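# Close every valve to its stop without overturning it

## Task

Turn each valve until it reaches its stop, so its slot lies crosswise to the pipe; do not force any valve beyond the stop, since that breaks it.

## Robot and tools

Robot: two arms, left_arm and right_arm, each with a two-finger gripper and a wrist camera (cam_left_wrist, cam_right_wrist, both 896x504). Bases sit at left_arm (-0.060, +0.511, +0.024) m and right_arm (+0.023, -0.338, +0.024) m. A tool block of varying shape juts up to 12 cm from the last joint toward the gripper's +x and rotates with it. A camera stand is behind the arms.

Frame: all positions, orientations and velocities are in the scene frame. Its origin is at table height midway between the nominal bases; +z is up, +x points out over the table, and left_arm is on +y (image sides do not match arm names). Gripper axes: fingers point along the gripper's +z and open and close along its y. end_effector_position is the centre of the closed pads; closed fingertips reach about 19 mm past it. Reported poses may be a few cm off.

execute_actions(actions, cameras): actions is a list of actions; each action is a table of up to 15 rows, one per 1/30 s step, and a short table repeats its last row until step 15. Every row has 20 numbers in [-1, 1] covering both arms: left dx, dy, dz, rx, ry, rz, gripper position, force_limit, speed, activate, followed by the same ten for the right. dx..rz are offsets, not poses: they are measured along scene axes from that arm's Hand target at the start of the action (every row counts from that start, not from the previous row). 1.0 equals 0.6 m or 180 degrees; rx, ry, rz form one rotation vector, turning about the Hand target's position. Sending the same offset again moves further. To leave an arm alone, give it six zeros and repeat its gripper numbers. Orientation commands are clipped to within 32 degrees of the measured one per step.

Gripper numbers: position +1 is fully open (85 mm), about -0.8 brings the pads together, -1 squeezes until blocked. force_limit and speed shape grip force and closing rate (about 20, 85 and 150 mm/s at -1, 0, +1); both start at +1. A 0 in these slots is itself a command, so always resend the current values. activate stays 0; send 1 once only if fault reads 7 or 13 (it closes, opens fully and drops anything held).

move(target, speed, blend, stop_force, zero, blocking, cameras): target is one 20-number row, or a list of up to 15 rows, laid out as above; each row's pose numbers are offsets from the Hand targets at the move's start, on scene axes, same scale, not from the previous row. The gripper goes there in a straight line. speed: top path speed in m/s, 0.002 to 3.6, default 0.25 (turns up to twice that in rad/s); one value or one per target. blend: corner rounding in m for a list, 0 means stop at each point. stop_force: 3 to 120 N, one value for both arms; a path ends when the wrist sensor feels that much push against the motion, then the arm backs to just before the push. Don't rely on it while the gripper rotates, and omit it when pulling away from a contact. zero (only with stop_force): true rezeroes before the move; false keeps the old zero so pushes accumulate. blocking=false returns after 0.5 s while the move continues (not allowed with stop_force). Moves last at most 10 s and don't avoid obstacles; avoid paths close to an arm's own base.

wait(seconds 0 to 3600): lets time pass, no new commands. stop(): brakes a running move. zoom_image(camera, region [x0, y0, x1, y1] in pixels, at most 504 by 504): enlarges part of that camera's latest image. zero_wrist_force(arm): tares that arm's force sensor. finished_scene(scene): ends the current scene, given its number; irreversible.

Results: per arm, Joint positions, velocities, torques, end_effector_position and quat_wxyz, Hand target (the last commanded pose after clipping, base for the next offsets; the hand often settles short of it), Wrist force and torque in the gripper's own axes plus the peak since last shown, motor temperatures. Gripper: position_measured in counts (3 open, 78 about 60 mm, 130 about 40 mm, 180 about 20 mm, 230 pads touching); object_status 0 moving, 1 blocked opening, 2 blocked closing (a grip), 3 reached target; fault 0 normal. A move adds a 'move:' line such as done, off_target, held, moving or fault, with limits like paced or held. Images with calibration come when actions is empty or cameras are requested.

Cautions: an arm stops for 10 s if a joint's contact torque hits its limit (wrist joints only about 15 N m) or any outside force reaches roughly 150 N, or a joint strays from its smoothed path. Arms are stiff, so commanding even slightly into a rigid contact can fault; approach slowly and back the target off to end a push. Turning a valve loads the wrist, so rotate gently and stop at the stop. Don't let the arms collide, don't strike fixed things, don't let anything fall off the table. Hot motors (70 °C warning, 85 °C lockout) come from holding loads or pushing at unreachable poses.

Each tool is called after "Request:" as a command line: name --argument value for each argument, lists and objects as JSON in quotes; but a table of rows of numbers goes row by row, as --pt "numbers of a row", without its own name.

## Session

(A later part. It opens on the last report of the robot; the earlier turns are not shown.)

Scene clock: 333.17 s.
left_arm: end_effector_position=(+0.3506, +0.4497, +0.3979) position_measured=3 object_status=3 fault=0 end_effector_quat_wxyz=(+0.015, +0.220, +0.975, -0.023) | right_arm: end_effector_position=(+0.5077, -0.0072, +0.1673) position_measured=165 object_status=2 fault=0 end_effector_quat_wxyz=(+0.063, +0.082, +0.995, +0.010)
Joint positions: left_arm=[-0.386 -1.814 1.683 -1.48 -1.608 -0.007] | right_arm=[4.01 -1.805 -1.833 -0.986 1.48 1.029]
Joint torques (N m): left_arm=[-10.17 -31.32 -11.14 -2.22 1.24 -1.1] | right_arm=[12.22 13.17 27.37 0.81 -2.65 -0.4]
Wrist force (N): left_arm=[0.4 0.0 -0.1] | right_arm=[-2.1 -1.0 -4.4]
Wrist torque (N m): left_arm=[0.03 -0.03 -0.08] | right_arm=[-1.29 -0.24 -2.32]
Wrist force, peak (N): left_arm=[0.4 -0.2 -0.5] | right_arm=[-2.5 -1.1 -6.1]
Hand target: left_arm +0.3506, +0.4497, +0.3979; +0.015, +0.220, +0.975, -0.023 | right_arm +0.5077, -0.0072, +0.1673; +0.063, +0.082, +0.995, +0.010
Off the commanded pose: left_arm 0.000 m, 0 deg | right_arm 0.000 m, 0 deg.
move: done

Request:
move --pt "0 0 0 0 0 0 1 1 1 0 0 0 0 -0.0018 -0.0006 0.025 -0.97 1 -1 0" --pt "0 0 0 0 0 0 1 1 1 0 -0.0015 -0.0005 0.02 -0.0018 -0.0006 0.025 -0.97 1 -1 0" --pt "0 0 0 0 0 0 1 1 1 0 -0.023 -0.0468 0.02 -0.0271 -0.0092 0.3656 -0.97 1 -1 0" --pt "0 0 0 0 0 0 1 1 1 0 -0.0108 -0.0667 0.0075 -0.0271 -0.0092 0.3656 -0.97 1 -1 0" --speed '[0.1,0.04,0.35,0.014]' --blend '[0,0.002,0.002,0]' --cameras '["cam_left_wrist"]'

Request:
zoom_image --camera "cam_left_wrist" --region '[448, 200, 502, 242]'

Scene clock: 338.47 s.
left_arm: end_effector_position=(+0.3506, +0.4497, +0.3979) position_measured=3 object_status=3 fault=0 end_effector_quat_wxyz=(+0.015, +0.220, +0.975, -0.023) | right_arm: end_effector_position=(+0.5013, -0.0473, +0.1717) position_measured=165 object_status=2 fault=0 end_effector_quat_wxyz=(+0.064, -0.474, +0.878, +0.003)
Joint positions: left_arm=[-0.386 -1.814 1.683 -1.48 -1.608 -0.007] | right_arm=[3.943 -1.732 -1.921 -0.935 1.538 -0.191]
Joint torques (N m): left_arm=[-10.53 -30.83 -10.9 -2.33 1.23 -1.06] | right_arm=[3.88 18.95 11.35 5.18 2.42 -0.64]
Wrist force (N): left_arm=[0.3 0.0 0.0] | right_arm=[-0.2 -3.3 2.3]
Wrist torque (N m): left_arm=[0.02 -0.03 -0.08] | right_arm=[-0.61 0.08 0.06]
Wrist force, peak (N): left_arm=[0.7 -0.2 0.0] | right_arm=[0.3 -4.2 -13.8]
Hand target: left_arm +0.3506, +0.4497, +0.3979; +0.015, +0.220, +0.975, -0.023 | right_arm +0.5012, -0.0472, +0.1718; +0.064, -0.474, +0.878, +0.003
Off the commanded pose: left_arm 0.000 m, 0 deg | right_arm 0.000 m, 0 deg.
move: done
cam_left_wrist: T_world_to_cam=[[0.42184, 0.90648, -0.01886, -0.54104], [0.84278, -0.38436, 0.37681, -0.25758], [0.33432, -0.17484, -0.9261, 0.45935]] pos_world=[0.29175, 0.47175, 0.51225]

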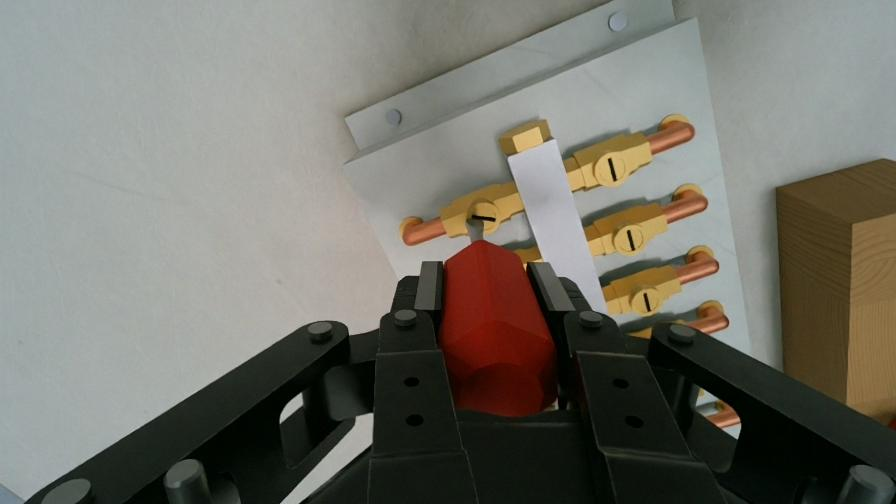

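Scaled by 9.333 from the camera's image (finer frame: 1280x720).

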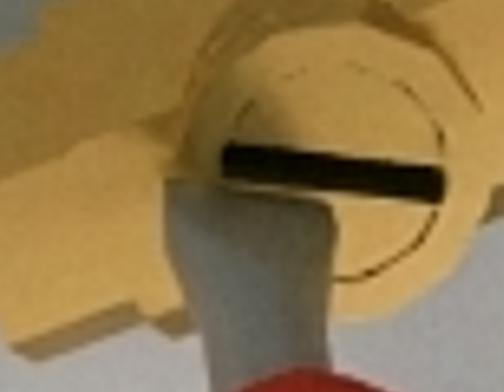

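Request:
move --pt "0 0 0 0 0 0 1 1 1 0 -0.0195 0.0222 0.002 -0.0006 -0.0002 0.0083 -0.97 1 -1 0" --pt "0 0 0 0 0 0 1 1 1 0 -0.0038 -0.0033 0 -0.0006 -0.0002 0.0083 -0.97 1 -1 0" --speed '[0.06,0.014]' --cameras '["cam_left_wrist"]'

Request:
zoom_image --camera "cam_left_wrist" --region '[448, 200, 502, 242]'

Scene clock: 341.77 s.
left_arm: end_effector_position=(+0.3506, +0.4497, +0.3979) position_measured=3 object_status=3 fault=0 end_effector_quat_wxyz=(+0.015, +0.220, +0.975, -0.023) | right_arm: end_effector_position=(+0.4990, -0.0493, +0.1718) position_measured=165 object_status=2 fault=0 end_effector_quat_wxyz=(+0.064, -0.486, +0.872, +0.003)
Joint positions: left_arm=[-0.386 -1.814 1.683 -1.48 -1.608 -0.007] | right_arm=[3.942 -1.726 -1.928 -0.934 1.54 -0.217]
Joint torques (N m): left_arm=[-10.2 -31.34 -11.21 -2.24 1.25 -1.06] | right_arm=[5.58 14.35 7.43 6.49 1.83 -0.24]
Wrist force (N): left_arm=[0.3 0.1 -0.1] | right_arm=[0.0 -3.3 2.1]
Wrist torque (N m): left_arm=[0.04 -0.02 -0.08] | right_arm=[-0.61 0.04 0.06]
Wrist force, peak (N): left_arm=[0.4 -0.5 -0.3] | right_arm=[2.7 -7.3 2.4]
Hand target: left_arm +0.3506, +0.4497, +0.3979; +0.015, +0.220, +0.975, -0.023 | right_arm +0.4989, -0.0492, +0.1718; +0.064, -0.486, +0.872, +0.003
Off the commanded pose: left_arm 0.000 m, 0 deg | right_arm 0.000 m, 0 deg.
move: done
cam_left_wrist: T_world_to_cam=[[0.42184, 0.90648, -0.01886, -0.54104], [0.84278, -0.38436, 0.37681, -0.25758], [0.33432, -0.17484, -0.9261, 0.45935]] pos_world=[0.29175, 0.47175, 0.51225]

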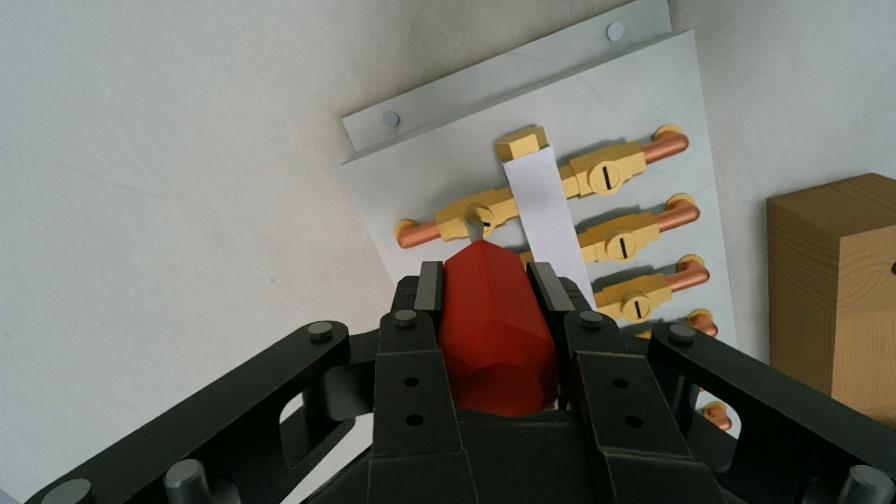

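Scaled by 9.333 from the camera's image (finer frame: 1280x720).

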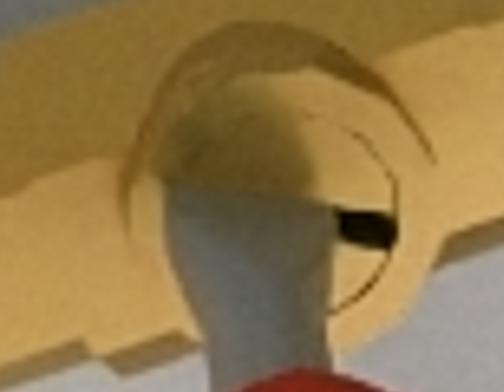

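Request:
move --pt "0 0 0 0 0 0 1 1 1 0 -0.0170 0.0280 0.002 0 0 0 -0.97 1 -1 0" --pt "0 0 0 0 0 0 1 1 1 0 -0.0012 0.0024 0 0 0 0 -0.97 1 -1 0" --speed '[0.06,0.014]' --cameras '["cam_left_wrist"]'

Request:
zoom_image --camera "cam_left_wrist" --region '[448, 200, 502, 242]'

Scene clock: 344.70 s.
left_arm: end_effector_position=(+0.3506, +0.4497, +0.3979) position_measured=3 object_status=3 fault=0 end_effector_quat_wxyz=(+0.015, +0.220, +0.975, -0.023) | right_arm: end_effector_position=(+0.4983, -0.0479, +0.1718) position_measured=165 object_status=2 fault=0 end_effector_quat_wxyz=(+0.064, -0.486, +0.872, +0.003)
Joint positions: left_arm=[-0.386 -1.814 1.683 -1.48 -1.608 -0.007] | right_arm=[3.945 -1.726 -1.928 -0.934 1.539 -0.214]
Joint torques (N m): left_arm=[-9.78 -31.14 -10.73 -2.19 1.24 -1.09] | right_arm=[5.89 13.37 8.61 6.66 2.43 -0.3]
Wrist force (N): left_arm=[0.1 0.0 0.0] | right_arm=[0.0 -3.4 2.1]
Wrist torque (N m): left_arm=[0.03 0.02 -0.08] | right_arm=[-0.62 0.05 0.06]
Wrist force, peak (N): left_arm=[0.7 -0.1 0.0] | right_arm=[2.7 -6.7 2.4]
Hand target: left_arm +0.3506, +0.4497, +0.3979; +0.015, +0.220, +0.975, -0.023 | right_arm +0.4982, -0.0477, +0.1718; +0.064, -0.486, +0.872, +0.003
Off the commanded pose: left_arm 0.000 m, 0 deg | right_arm 0.000 m, 0 deg.
move: done
cam_left_wrist: T_world_to_cam=[[0.42184, 0.90648, -0.01886, -0.54104], [0.84278, -0.38436, 0.37681, -0.25758], [0.33432, -0.17484, -0.9261, 0.45935]] pos_world=[0.29175, 0.47175, 0.51225]

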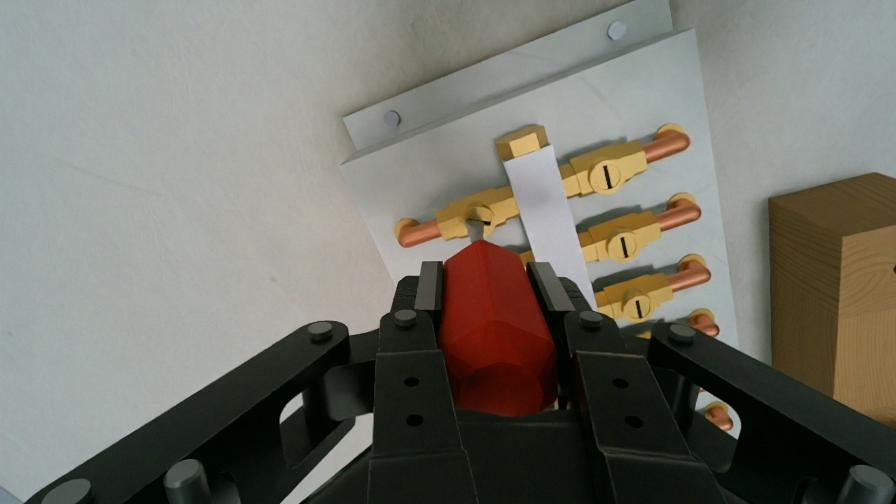

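Scaled by 9.333 from the camera's image (finer frame: 1280x720).

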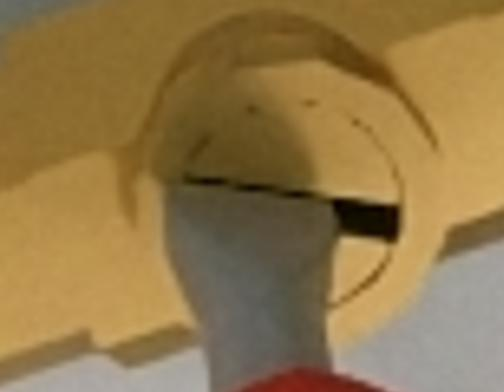

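Request:
move --pt "0 0 0 0 0 0 1 1 1 0 -0.0086 0.0123 0.001 0 0 0 -0.97 1 -1 0" --speed '[0.03]' --cameras '["cam_left_wrist"]'

Request:
zoom_image --camera "cam_left_wrist" --region '[448, 200, 502, 242]'

Scene clock: 346.73 s.
left_arm: end_effector_position=(+0.3506, +0.4497, +0.3979) position_measured=3 object_status=3 fault=0 end_effector_quat_wxyz=(+0.015, +0.220, +0.975, -0.023) | right_arm: end_effector_position=(+0.4929, -0.0402, +0.1724) position_measured=165 object_status=2 fault=0 end_effector_quat_wxyz=(+0.064, -0.486, +0.872, +0.003)
Joint positions: left_arm=[-0.386 -1.814 1.683 -1.48 -1.608 -0.007] | right_arm=[3.963 -1.724 -1.928 -0.936 1.537 -0.196]
Joint torques (N m): left_arm=[-10.05 -31.69 -10.74 -2.19 1.21 -1.11] | right_arm=[-10.92 50.96 7.83 0.65 -1.46 -2.08]
Wrist force (N): left_arm=[-0.2 0.1 0.0] | right_arm=[0.1 -3.3 2.1]
Wrist torque (N m): left_arm=[0.03 0.06 -0.09] | right_arm=[-0.61 0.03 -0.07]
Wrist force, peak (N): left_arm=[0.6 0.0 -0.7] | right_arm=[0.7 -5.0 2.4]
Hand target: left_arm +0.3506, +0.4497, +0.3979; +0.015, +0.220, +0.975, -0.023 | right_arm +0.4930, -0.0403, +0.1724; +0.064, -0.486, +0.872, +0.003
Off the commanded pose: left_arm 0.000 m, 0 deg | right_arm 0.000 m, 0 deg.
move: done
cam_left_wrist: T_world_to_cam=[[0.42184, 0.90648, -0.01886, -0.54104], [0.84278, -0.38436, 0.37681, -0.25758], [0.33432, -0.17484, -0.9261, 0.45935]] pos_world=[0.29175, 0.47175, 0.51225]

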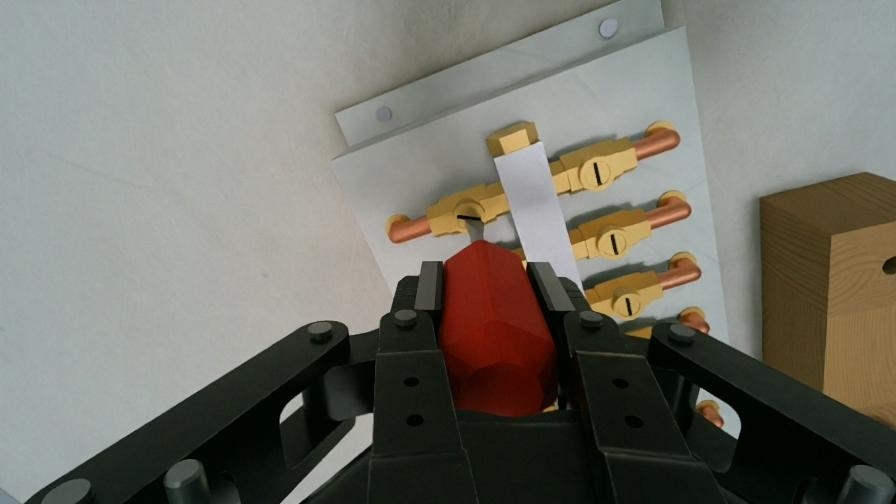

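Scaled by 9.333 from the camera's image (finer frame: 1280x720).

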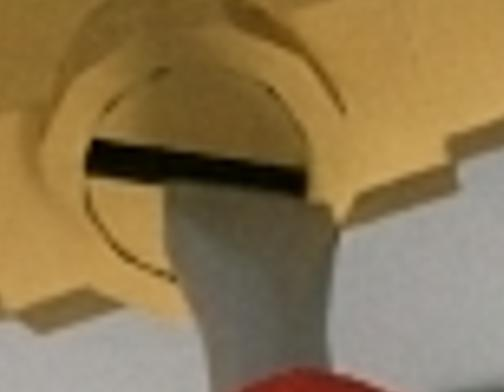

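Request:
move --pt "0 0 0 0 0 0 1 1 1 0 0.0047 -0.0070 -0.001 0 0 0 -0.97 1 -1 0" --speed '[0.014]' --cameras '["cam_left_wrist"]'

Request:
zoom_image --camera "cam_left_wrist" --region '[448, 200, 502, 242]'

Scene clock: 348.07 s.
left_arm: end_effector_position=(+0.3506, +0.4497, +0.3979) position_measured=3 object_status=3 fault=0 end_effector_quat_wxyz=(+0.015, +0.220, +0.975, -0.023) | right_arm: end_effector_position=(+0.4959, -0.0447, +0.1718) position_measured=165 object_status=2 fault=0 end_effector_quat_wxyz=(+0.064, -0.486, +0.872, +0.003)
Joint positions: left_arm=[-0.386 -1.814 1.683 -1.48 -1.608 -0.007] | right_arm=[3.953 -1.725 -1.929 -0.934 1.538 -0.206]
Joint torques (N m): left_arm=[-9.64 -31.52 -11.52 -2.16 1.22 -1.12] | right_arm=[4.3 12.4 8.89 6.29 1.73 0.05]
Wrist force (N): left_arm=[0.5 -0.2 -0.2] | right_arm=[0.1 -3.2 2.5]
Wrist torque (N m): left_arm=[-0.02 -0.05 -0.08] | right_arm=[-0.59 0.02 -0.07]
Wrist force, peak (N): left_arm=[0.5 -0.4 0.1] | right_arm=[0.3 -4.0 2.3]
Hand target: left_arm +0.3506, +0.4497, +0.3979; +0.015, +0.220, +0.975, -0.023 | right_arm +0.4959, -0.0445, +0.1718; +0.064, -0.486, +0.872, +0.003
Off the commanded pose: left_arm 0.000 m, 0 deg | right_arm 0.000 m, 0 deg.
move: done
cam_left_wrist: T_world_to_cam=[[0.42184, 0.90648, -0.01886, -0.54104], [0.84278, -0.38436, 0.37681, -0.25758], [0.33432, -0.17484, -0.9261, 0.45935]] pos_world=[0.29175, 0.47175, 0.51225]

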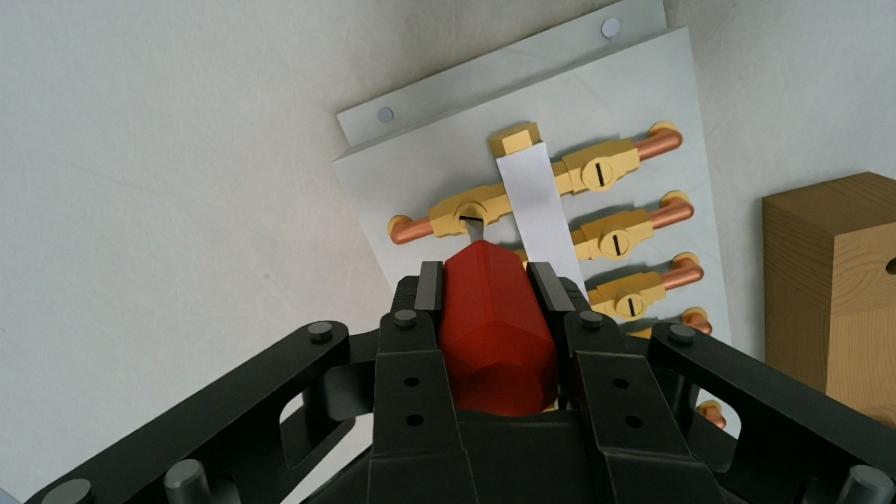

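Scaled by 9.333 from the camera's image (finer frame: 1280x720).

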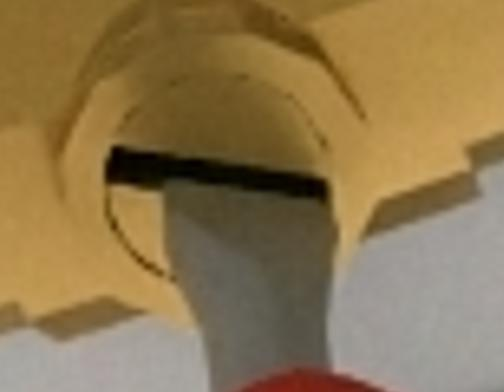

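Request:
move --pt "0 0 0 0 0 0 1 1 1 0 0.0017 -0.0022 -0.001 0 0 0 -0.97 1 -1 0" --speed '[0.014]'

Request:
move --target '[0,0,0,0,0,0,1,1,1,0, 0.0012,0.0003,-0.016,0,0,0,-0.97,1,-1,0]' --speed 0.009 --stop_force 10 --cameras '["cam_left_wrist"]'

Request:
zoom_image --camera "cam_left_wrist" --region '[448, 200, 502, 242]'

Scene clock: 349.57 s.
left_arm: end_effector_position=(+0.3506, +0.4497, +0.3979) position_measured=3 object_status=3 fault=0 end_effector_quat_wxyz=(+0.015, +0.220, +0.975, -0.023) | right_arm: end_effector_position=(+0.4969, -0.0459, +0.1711) position_measured=165 object_status=2 fault=0 end_effector_quat_wxyz=(+0.064, -0.486, +0.872, +0.003)
Joint positions: left_arm=[-0.386 -1.814 1.683 -1.48 -1.608 -0.007] | right_arm=[3.95 -1.727 -1.929 -0.932 1.539 -0.209]
Joint torques (N m): left_arm=[-10.06 -31.62 -11.37 -2.22 1.22 -1.19] | right_arm=[-0.76 22.61 7.32 4.86 2.18 2.2]
Wrist force (N): left_arm=[0.1 0.0 -0.1] | right_arm=[0.2 -3.5 2.4]
Wrist torque (N m): left_arm=[0.02 0.01 -0.07] | right_arm=[-0.64 0.01 -0.06]
Wrist force, peak (N): left_arm=[0.5 0.3 -0.3] | right_arm=[0.1 -3.6 2.6]
Hand target: left_arm +0.3506, +0.4497, +0.3979; +0.015, +0.220, +0.975, -0.023 | right_arm +0.4969, -0.0459, +0.1712; +0.064, -0.486, +0.872, +0.003
Off the commanded pose: left_arm 0.000 m, 0 deg | right_arm 0.000 m, 0 deg.
move: done

Scene clock: 351.23 s.
left_arm: end_effector_position=(+0.3506, +0.4497, +0.3979) position_measured=3 object_status=3 fault=0 end_effector_quat_wxyz=(+0.015, +0.220, +0.975, -0.023) | right_arm: end_effector_position=(+0.4972, -0.0458, +0.1667) position_measured=165 object_status=2 fault=0 end_effector_quat_wxyz=(+0.064, -0.486, +0.872, +0.003)
Joint positions: left_arm=[-0.386 -1.814 1.683 -1.48 -1.608 -0.007] | right_arm=[3.95 -1.733 -1.935 -0.92 1.539 -0.21]
Joint torques (N m): left_arm=[-9.92 -30.69 -10.89 -2.04 1.26 -1.06] | right_arm=[0.75 42.65 31.11 -0.61 1.81 2.27]
Wrist force (N): left_arm=[0.3 0.2 -0.1] | right_arm=[0.4 -3.5 -11.5]
Wrist torque (N m): left_arm=[0.06 -0.03 -0.08] | right_arm=[-0.59 0.11 -0.07]
Wrist force, peak (N): left_arm=[0.5 0.3 0.1] | right_arm=[2.2 -2.0 -20.5]
Hand target: left_arm +0.3506, +0.4497, +0.3979; +0.015, +0.220, +0.975, -0.023 | right_arm +0.4972, -0.0457, +0.1667; +0.064, -0.486, +0.872, +0.003 (not the last commanded pose)
Off the commanded pose: left_arm 0.000 m, 0 deg | right_arm 0.005 m, 0 deg.
move: contact (right_arm)
cam_left_wrist: T_world_to_cam=[[0.42184, 0.90648, -0.01886, -0.54104], [0.84278, -0.38436, 0.37681, -0.25758], [0.33432, -0.17484, -0.9261, 0.45935]] pos_world=[0.29175, 0.47175, 0.51225]

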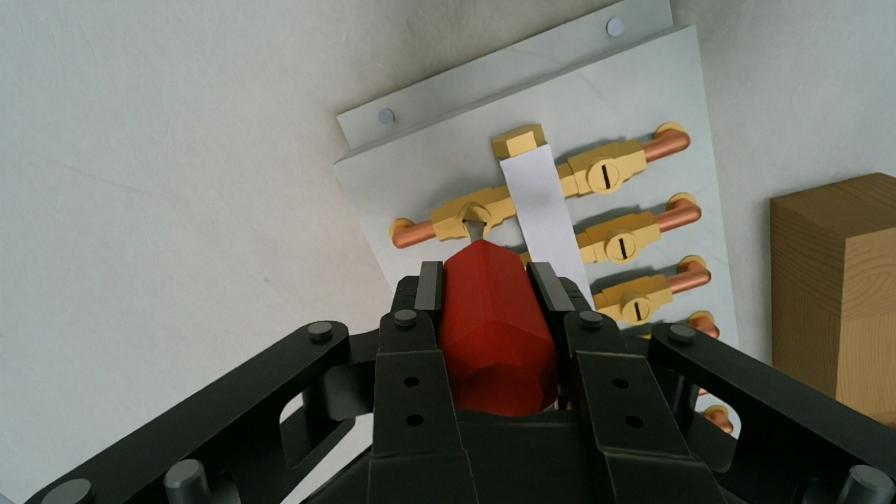

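Scaled by 9.333 from the camera's image (finer frame: 1280x720).

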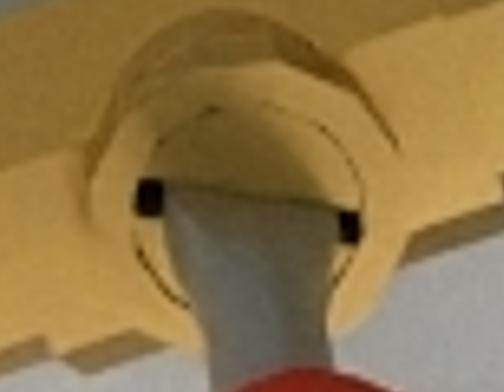

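Request:
move --target '[0,0,0,0,0,0,1,1,1,0, 0.0012,0.0005,0.0,0.0264,0.0089,-0.3561,-0.97,1,-1,0]' --speed 0.4

Request:
move --target '[0,0,0,0,0,0,1,1,1,0, 0,0,0,0.0014,0.0005,-0.0194,-0.97,1,-1,0]' --speed 0.1

Scene clock: 353.70 s.
left_arm: end_effector_position=(+0.3506, +0.4497, +0.3979) position_measured=3 object_status=3 fault=0 end_effector_quat_wxyz=(+0.015, +0.220, +0.975, -0.023) | right_arm: end_effector_position=(+0.4980, -0.0454, +0.1667) position_measured=165 object_status=2 fault=0 end_effector_quat_wxyz=(+0.063, +0.054, +0.996, +0.009)
Joint positions: left_arm=[-0.386 -1.814 1.683 -1.48 -1.608 -0.007] | right_arm=[3.975 -1.739 -1.919 -0.96 1.484 0.938]
Joint torques (N m): left_arm=[-9.72 -31.25 -11.43 -2.14 1.13 -1.18] | right_arm=[8.73 22.61 16.72 2.1 1.28 2.22]
Wrist force (N): left_arm=[0.4 -0.2 -0.1] | right_arm=[-7.0 2.5 1.3]
Wrist torque (N m): left_arm=[-0.01 -0.05 -0.08] | right_arm=[-1.33 -0.46 -0.26]
Wrist force, peak (N): left_arm=[-0.1 -0.5 -0.5] | right_arm=[-6.8 -3.6 -9.2]
Hand target: left_arm +0.3506, +0.4497, +0.3979; +0.015, +0.220, +0.975, -0.023 | right_arm +0.4979, -0.0454, +0.1667; +0.063, +0.054, +0.996, +0.009
Off the commanded pose: left_arm 0.000 m, 0 deg | right_arm 0.000 m, 0 deg.
move: done

Scene clock: 354.37 s.
left_arm: end_effector_position=(+0.3506, +0.4497, +0.3979) position_measured=3 object_status=3 fault=0 end_effector_quat_wxyz=(+0.015, +0.220, +0.975, -0.023) | right_arm: end_effector_position=(+0.4980, -0.0454, +0.1667) position_measured=165 object_status=2 fault=0 end_effector_quat_wxyz=(+0.063, +0.084, +0.994, +0.009)
Joint positions: left_arm=[-0.386 -1.814 1.683 -1.48 -1.608 -0.007] | right_arm=[3.976 -1.739 -1.917 -0.964 1.482 1]
Joint torques (N m): left_arm=[-9.91 -31.37 -11.13 -2.11 1.24 -1.15] | right_arm=[11.9 12.15 23.93 -0.21 -1.45 -0.76]
Wrist force (N): left_arm=[0.1 0.1 -0.2] | right_arm=[-4.7 2.5 -0.7]
Wrist torque (N m): left_arm=[0.04 0.00 -0.08] | right_arm=[-1.50 -0.16 -2.28]
Wrist force, peak (N): left_arm=[0.1 -0.2 -0.6] | right_arm=[-7.2 2.5 4.6]
Hand target: left_arm +0.3506, +0.4497, +0.3979; +0.015, +0.220, +0.975, -0.023 | right_arm +0.4979, -0.0454, +0.1667; +0.063, +0.084, +0.994, +0.009
Off the commanded pose: left_arm 0.000 m, 0 deg | right_arm 0.000 m, 0 deg.
move: done

Request:
move --pt "0 0 0 0 0 0 1 1 1 0 0 0 0 -0.0018 -0.0006 0.025 -0.97 1 -1 0" --pt "0 0 0 0 0 0 1 1 1 0 -0.0015 -0.0005 0.02 -0.0018 -0.0006 0.025 -0.97 1 -1 0" --pt "0 0 0 0 0 0 1 1 1 0 -0.0015 -0.0005 0.1 -0.0018 -0.0006 0.025 -0.97 1 -1 0" --pt "0 0 0 0 0 0 1 1 1 0 -0.2957 0.2405 0.0905 -0.0205 0.0163 0.3638 -0.97 1 -1 0" --pt "0 0 0 0 0 0 1 1 1 0 -0.2767 0.2268 0.0555 -0.0205 0.0163 0.3638 -0.97 1 -1 0" --speed '[0.1,0.04,0.15,0.25,0.014]' --blend '[0,0.002,0.01,0.003,0]' --cameras '["cam_left_wrist"]'

Request:
zoom_image --camera "cam_left_wrist" --region '[420, 170, 540, 260]'

Request:
zoom_image --camera "cam_left_wrist" --region '[0, 0, 440, 400]'

Scene clock: 362.47 s.
left_arm: end_effector_position=(+0.3506, +0.4497, +0.3979) position_measured=3 object_status=3 fault=0 end_effector_quat_wxyz=(+0.015, +0.220, +0.975, -0.023) | right_arm: end_effector_position=(+0.3320, +0.0906, +0.1999) position_measured=165 object_status=2 fault=0 end_effector_quat_wxyz=(+0.026, -0.468, +0.883, +0.010)
Joint positions: left_arm=[-0.386 -1.814 1.683 -1.48 -1.608 -0.007] | right_arm=[4.352 -1.66 -1.898 -1.102 1.551 0.235]
Joint torques (N m): left_arm=[-10.21 -31.27 -10.99 -2 1.3 -1.09] | right_arm=[0.43 20.61 20.42 2.7 2.04 -0.7]
Wrist force (N): left_arm=[0.4 -0.1 0.3] | right_arm=[-0.8 -2.8 2.3]
Wrist torque (N m): left_arm=[0.01 -0.03 -0.08] | right_arm=[-0.52 0.17 0.07]
Wrist force, peak (N): left_arm=[0.5 -0.1 -0.6] | right_arm=[-3.3 1.0 -10.9]
Hand target: left_arm +0.3506, +0.4497, +0.3979; +0.015, +0.220, +0.975, -0.023 | right_arm +0.3319, +0.0906, +0.2000; +0.026, -0.468, +0.883, +0.010
Off the commanded pose: left_arm 0.000 m, 0 deg | right_arm 0.000 m, 0 deg.
move: done
cam_left_wrist: T_world_to_cam=[[0.42184, 0.90648, -0.01886, -0.54104], [0.84278, -0.38436, 0.37681, -0.25758], [0.33432, -0.17484, -0.9261, 0.45935]] pos_world=[0.29175, 0.47175, 0.51225]

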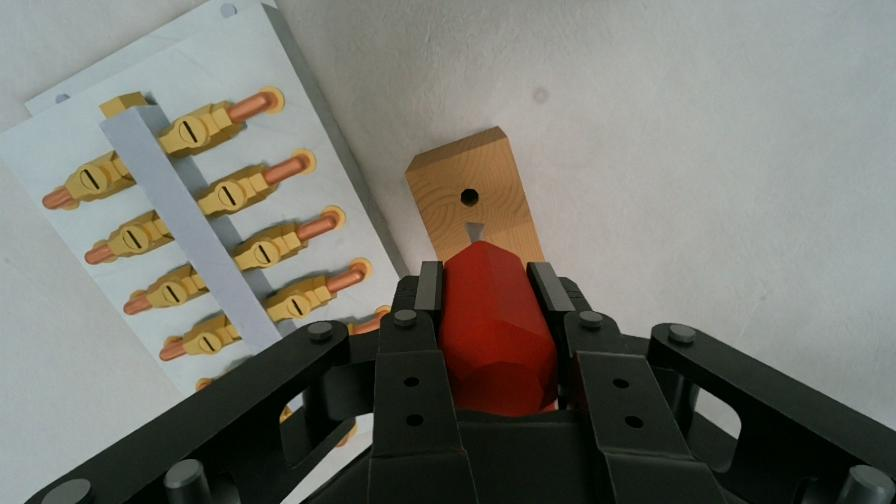

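Scaled by 4.200 from the camera's image (finer frame: 1280x720).

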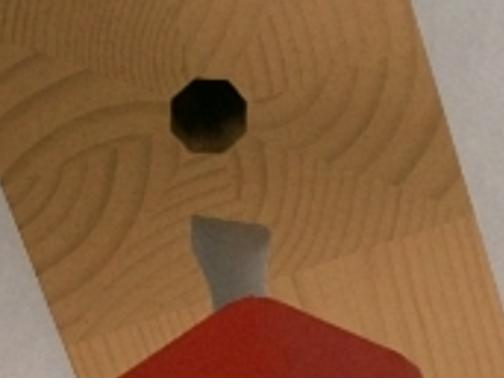

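Scaled by 1.145 from the camera's image (finer frame: 1280x720).

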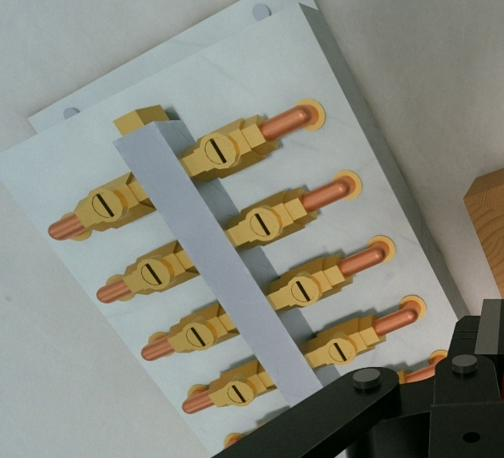

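Request:
move --target '[0,0,0,0,0,0,1,1,1,0, -0.0007,-0.006,-0.0367,0,0,0,-0.97,1,-1,0]' --speed 0.03 --stop_force 10 --cameras '["cam_left_wrist"]'

Request:
zoom_image --camera "cam_left_wrist" --region '[440, 180, 512, 236]'

Scene clock: 366.97 s.
left_arm: end_effector_position=(+0.3506, +0.4497, +0.3979) position_measured=3 object_status=3 fault=0 end_effector_quat_wxyz=(+0.015, +0.220, +0.975, -0.023) | right_arm: end_effector_position=(+0.3315, +0.0870, +0.1779) position_measured=165 object_status=2 fault=0 end_effector_quat_wxyz=(+0.026, -0.468, +0.883, +0.010)
Joint positions: left_arm=[-0.386 -1.814 1.683 -1.48 -1.608 -0.007] | right_arm=[4.35 -1.677 -1.942 -1.042 1.551 0.234]
Joint torques (N m): left_arm=[-9.52 -31.26 -11.34 -2 1.2 -1.13] | right_arm=[-5.02 48.83 37.3 -0.24 2.08 -0.54]
Wrist force (N): left_arm=[0.5 0.2 -0.3] | right_arm=[-0.8 -2.9 1.9]
Wrist torque (N m): left_arm=[0.05 -0.05 -0.08] | right_arm=[-0.53 0.15 0.08]
Wrist force, peak (N): left_arm=[0.5 0.0 -0.7] | right_arm=[-0.6 -2.9 2.6]
Hand target: left_arm +0.3506, +0.4497, +0.3979; +0.015, +0.220, +0.975, -0.023 | right_arm +0.3315, +0.0870, +0.1780; +0.026, -0.468, +0.883, +0.010
Off the commanded pose: left_arm 0.000 m, 0 deg | right_arm 0.000 m, 0 deg.
move: done
cam_left_wrist: T_world_to_cam=[[0.42184, 0.90648, -0.01886, -0.54104], [0.84278, -0.38436, 0.37681, -0.25758], [0.33432, -0.17484, -0.9261, 0.45935]] pos_world=[0.29175, 0.47175, 0.51225]

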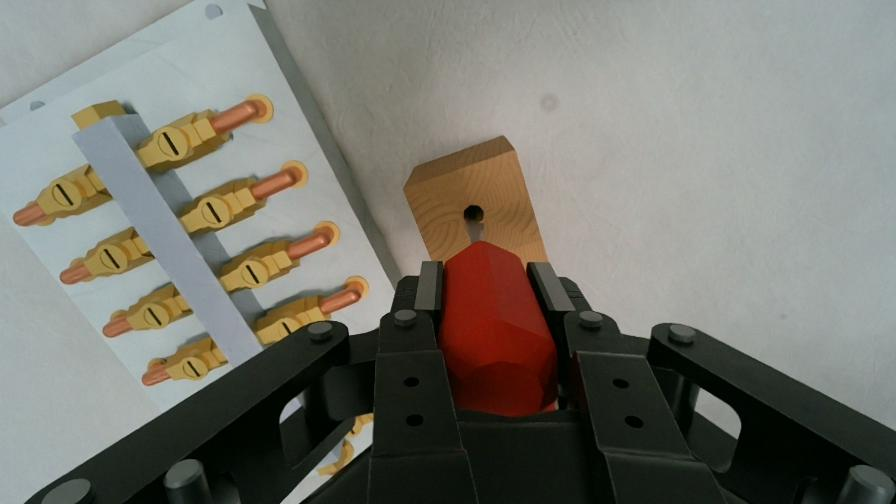

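Scaled by 7.000 from the camera's image (finer frame: 1280x720).

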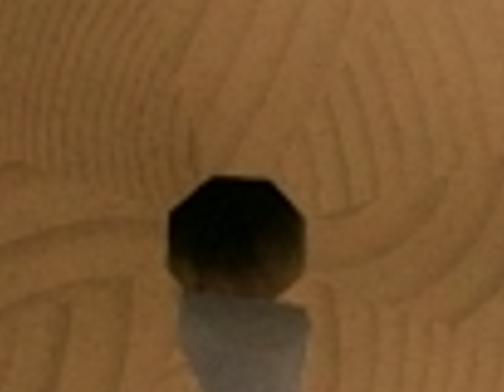

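Request:
move --pt "0 0 0 0 0 0 1 1 1 0 -0.0018 -0.0028 -0.003 0 0 0 -0.97 1 -1 0" --pt "0 0 0 0 0 0 1 1 1 0 -0.0018 -0.0028 -0.04 0 0 0 -0.97 1 -1 0" --speed '[0.02,0.015]' --stop_force 7 --cameras '["cam_left_wrist"]'

Request:
zoom_image --camera "cam_left_wrist" --region '[440, 180, 512, 236]'

Scene clock: 371.07 s.
left_arm: end_effector_position=(+0.3506, +0.4497, +0.3979) position_measured=3 object_status=3 fault=0 end_effector_quat_wxyz=(+0.015, +0.220, +0.975, -0.023) | right_arm: end_effector_position=(+0.3304, +0.0854, +0.1539) position_measured=165 object_status=2 fault=0 end_effector_quat_wxyz=(+0.026, -0.468, +0.883, +0.010)
Joint positions: left_arm=[-0.386 -1.814 1.683 -1.48 -1.608 -0.007] | right_arm=[4.351 -1.702 -1.983 -0.976 1.551 0.234]
Joint torques (N m): left_arm=[-10.25 -31.78 -11.29 -1.92 1.25 -1.11] | right_arm=[14.85 50.01 35.98 -0.23 -2.12 -2.22]
Wrist force (N): left_arm=[0.1 -0.1 -0.1] | right_arm=[-0.6 -2.9 1.8]
Wrist torque (N m): left_arm=[-0.01 0.01 -0.08] | right_arm=[-0.53 0.13 0.08]
Wrist force, peak (N): left_arm=[0.5 0.2 -0.6] | right_arm=[-0.8 -2.8 2.5]
Hand target: left_arm +0.3506, +0.4497, +0.3979; +0.015, +0.220, +0.975, -0.023 | right_arm +0.3304, +0.0854, +0.1540; +0.026, -0.468, +0.883, +0.010
Off the commanded pose: left_arm 0.000 m, 0 deg | right_arm 0.000 m, 0 deg.
move: done
cam_left_wrist: T_world_to_cam=[[0.42184, 0.90648, -0.01886, -0.54104], [0.84278, -0.38436, 0.37681, -0.25758], [0.33432, -0.17484, -0.9261, 0.45935]] pos_world=[0.29175, 0.47175, 0.51225]

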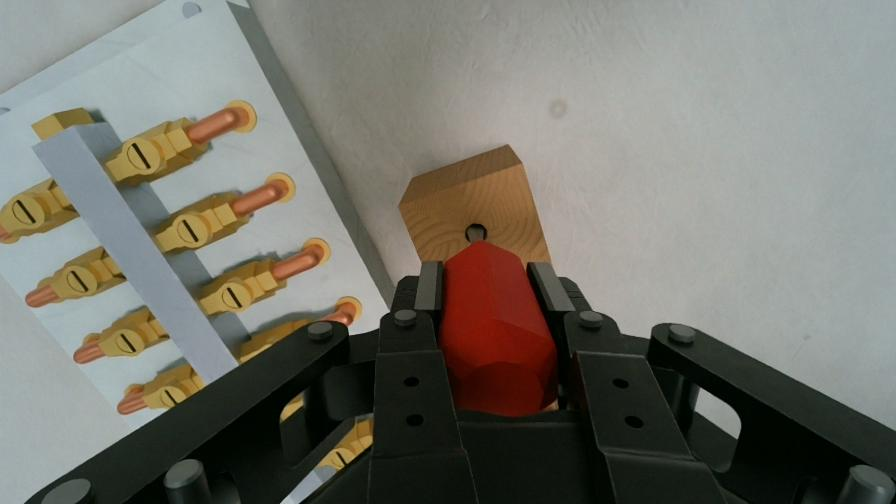

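Scaled by 7.000 from the camera's image (finer frame: 1280x720).

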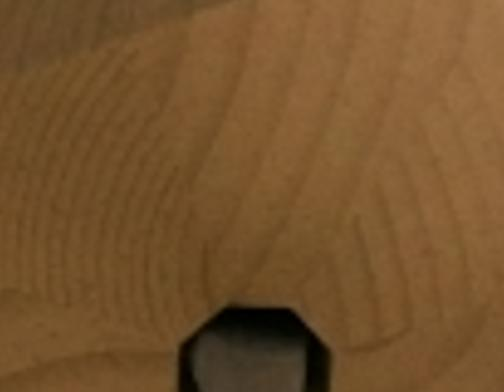

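In the hole. Continue down.

Request:
move --target '[0,0,0,0,0,0,1,1,1,0, 0,0,-0.057,0,0,0,-0.97,1,-1,0]' --speed 0.025 --stop_force 8

Request:
move --target '[0,0,0,0,0,0,1,1,1,0, 0,0,-0.025,0,0,0,-0.97,1,-1,0]' --speed 0.01 --stop_force 6

Scene clock: 374.07 s.
left_arm: end_effector_position=(+0.3506, +0.4497, +0.3979) position_measured=3 object_status=3 fault=0 end_effector_quat_wxyz=(+0.015, +0.220, +0.975, -0.023) | right_arm: end_effector_position=(+0.3304, +0.0854, +0.1197) position_measured=165 object_status=2 fault=0 end_effector_quat_wxyz=(+0.026, -0.468, +0.883, +0.010)
Joint positions: left_arm=[-0.386 -1.814 1.683 -1.48 -1.608 -0.007] | right_arm=[4.351 -1.751 -2.028 -0.881 1.551 0.234]
Joint torques (N m): left_arm=[-9.97 -30.99 -11.39 -1.92 1.25 -1.1] | right_arm=[14.65 51.03 34.29 0.02 -1.92 -1.83]
Wrist force (N): left_arm=[0.2 0.1 -0.1] | right_arm=[-1.9 -2.1 2.6]
Wrist torque (N m): left_arm=[0.02 -0.01 -0.08] | right_arm=[-0.50 0.14 0.07]
Wrist force, peak (N): left_arm=[0.7 0.2 0.1] | right_arm=[-3.3 -1.7 3.2]
Hand target: left_arm +0.3506, +0.4497, +0.3979; +0.015, +0.220, +0.975, -0.023 | right_arm +0.3304, +0.0854, +0.1198; +0.026, -0.468, +0.883, +0.010
Off the commanded pose: left_arm 0.000 m, 0 deg | right_arm 0.000 m, 0 deg.
move: done

Scene clock: 376.17 s.
left_arm: end_effector_position=(+0.3506, +0.4497, +0.3979) position_measured=3 object_status=3 fault=0 end_effector_quat_wxyz=(+0.015, +0.220, +0.975, -0.023) | right_arm: end_effector_position=(+0.3304, +0.0853, +0.1106) position_measured=165 object_status=2 fault=0 end_effector_quat_wxyz=(+0.026, -0.468, +0.883, +0.010)
Joint positions: left_arm=[-0.386 -1.814 1.683 -1.48 -1.608 -0.007] | right_arm=[4.351 -1.766 -2.039 -0.855 1.551 0.234]
Joint torques (N m): left_arm=[-10.32 -31.28 -11.58 -1.85 1.26 -1.14] | right_arm=[13.88 49.63 31.16 -0.45 -1.77 -1.98]
Wrist force (N): left_arm=[0.5 -0.2 -0.2] | right_arm=[-3.8 -1.5 0.2]
Wrist torque (N m): left_arm=[-0.01 -0.05 -0.08] | right_arm=[-0.55 0.13 0.08]
Wrist force, peak (N): left_arm=[0.4 0.3 -0.3] | right_arm=[0.8 -4.5 -13.2]
Hand target: left_arm +0.3506, +0.4497, +0.3979; +0.015, +0.220, +0.975, -0.023 | right_arm +0.3304, +0.0854, +0.1106; +0.026, -0.468, +0.883, +0.010 (not the last commanded pose)
Off the commanded pose: left_arm 0.000 m, 0 deg | right_arm 0.006 m, 0 deg.
move: contact (right_arm)

Request:
move --pt "0 0 0 0 0 0 1 1 1 0 0 0 0.0003 0 0 0 1 -1 -0.6 0" --pt "0 0 0 0 0 0 1 1 1 0 0 0 0.0006 0 0 0 1 -1 -0.6 0" --pt "0 0 0 0 0 0 1 1 1 0 0 0 0.2 0 0 0 1 -1 -0.6 0" --speed 0.15 --cameras '["cam_left_wrist"]'

Scene clock: 379.70 s.
left_arm: end_effector_position=(+0.3506, +0.4497, +0.3979) position_measured=3 object_status=3 fault=0 end_effector_quat_wxyz=(+0.015, +0.220, +0.975, -0.023) | right_arm: end_effector_position=(+0.3304, +0.0854, +0.2308) position_measured=3 object_status=3 fault=0 end_effector_quat_wxyz=(+0.026, -0.468, +0.883, +0.010)
Joint positions: left_arm=[-0.386 -1.814 1.683 -1.48 -1.608 -0.007] | right_arm=[4.351 -1.62 -1.857 -1.183 1.551 0.234]
Joint torques (N m): left_arm=[-10.43 -31.26 -11.16 -1.81 1.2 -1.13] | right_arm=[-0.37 10.27 12.58 3.65 -0.97 2.33]
Wrist force (N): left_arm=[0.4 0.2 0.0] | right_arm=[-0.8 -2.6 1.3]
Wrist torque (N m): left_arm=[0.05 -0.05 -0.07] | right_arm=[-0.49 0.16 0.06]
Wrist force, peak (N): left_arm=[0.5 0.5 -0.3] | right_arm=[-0.8 -2.8 3.7]
Hand target: left_arm +0.3506, +0.4497, +0.3979; +0.015, +0.220, +0.975, -0.023 | right_arm +0.3304, +0.0854, +0.2306; +0.026, -0.468, +0.883, +0.010
Off the commanded pose: left_arm 0.000 m, 0 deg | right_arm 0.000 m, 0 deg.
move: done
cam_left_wrist: T_world_to_cam=[[0.42184, 0.90648, -0.01886, -0.54104], [0.84278, -0.38436, 0.37681, -0.25758], [0.33432, -0.17484, -0.9261, 0.45935]] pos_world=[0.29175, 0.47175, 0.51225]

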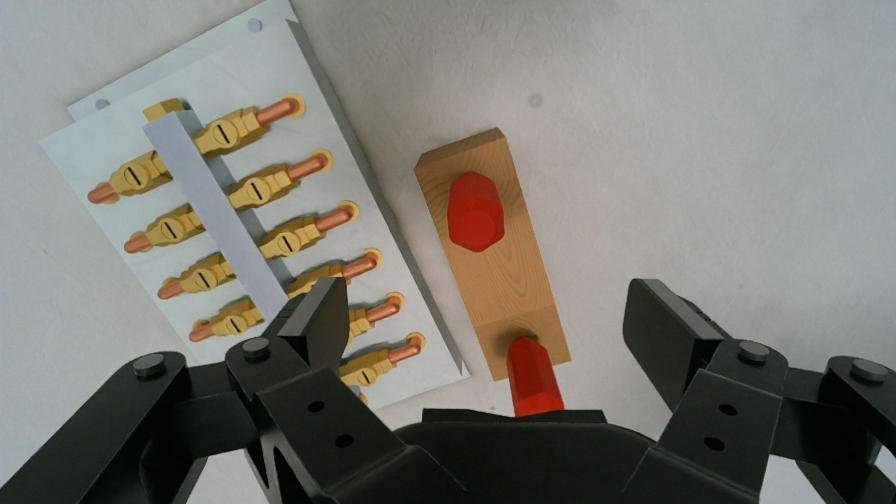

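Request:
zoom_image --camera "cam_left_wrist" --region '[80, 60, 440, 420]'

Scaled by 1.400 from the camera's image (finer frame: 1280x720).

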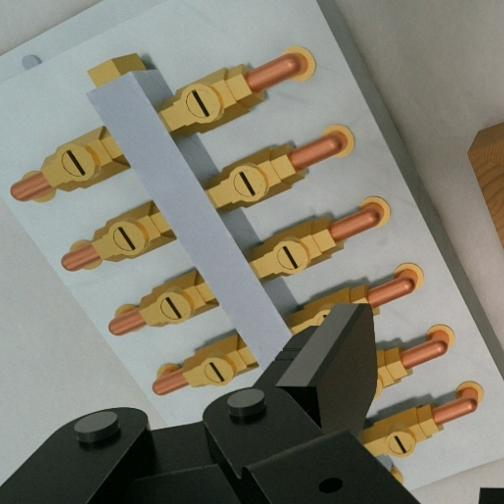

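Request:
finished_scene --scene 2

The scene is finished: the task was done.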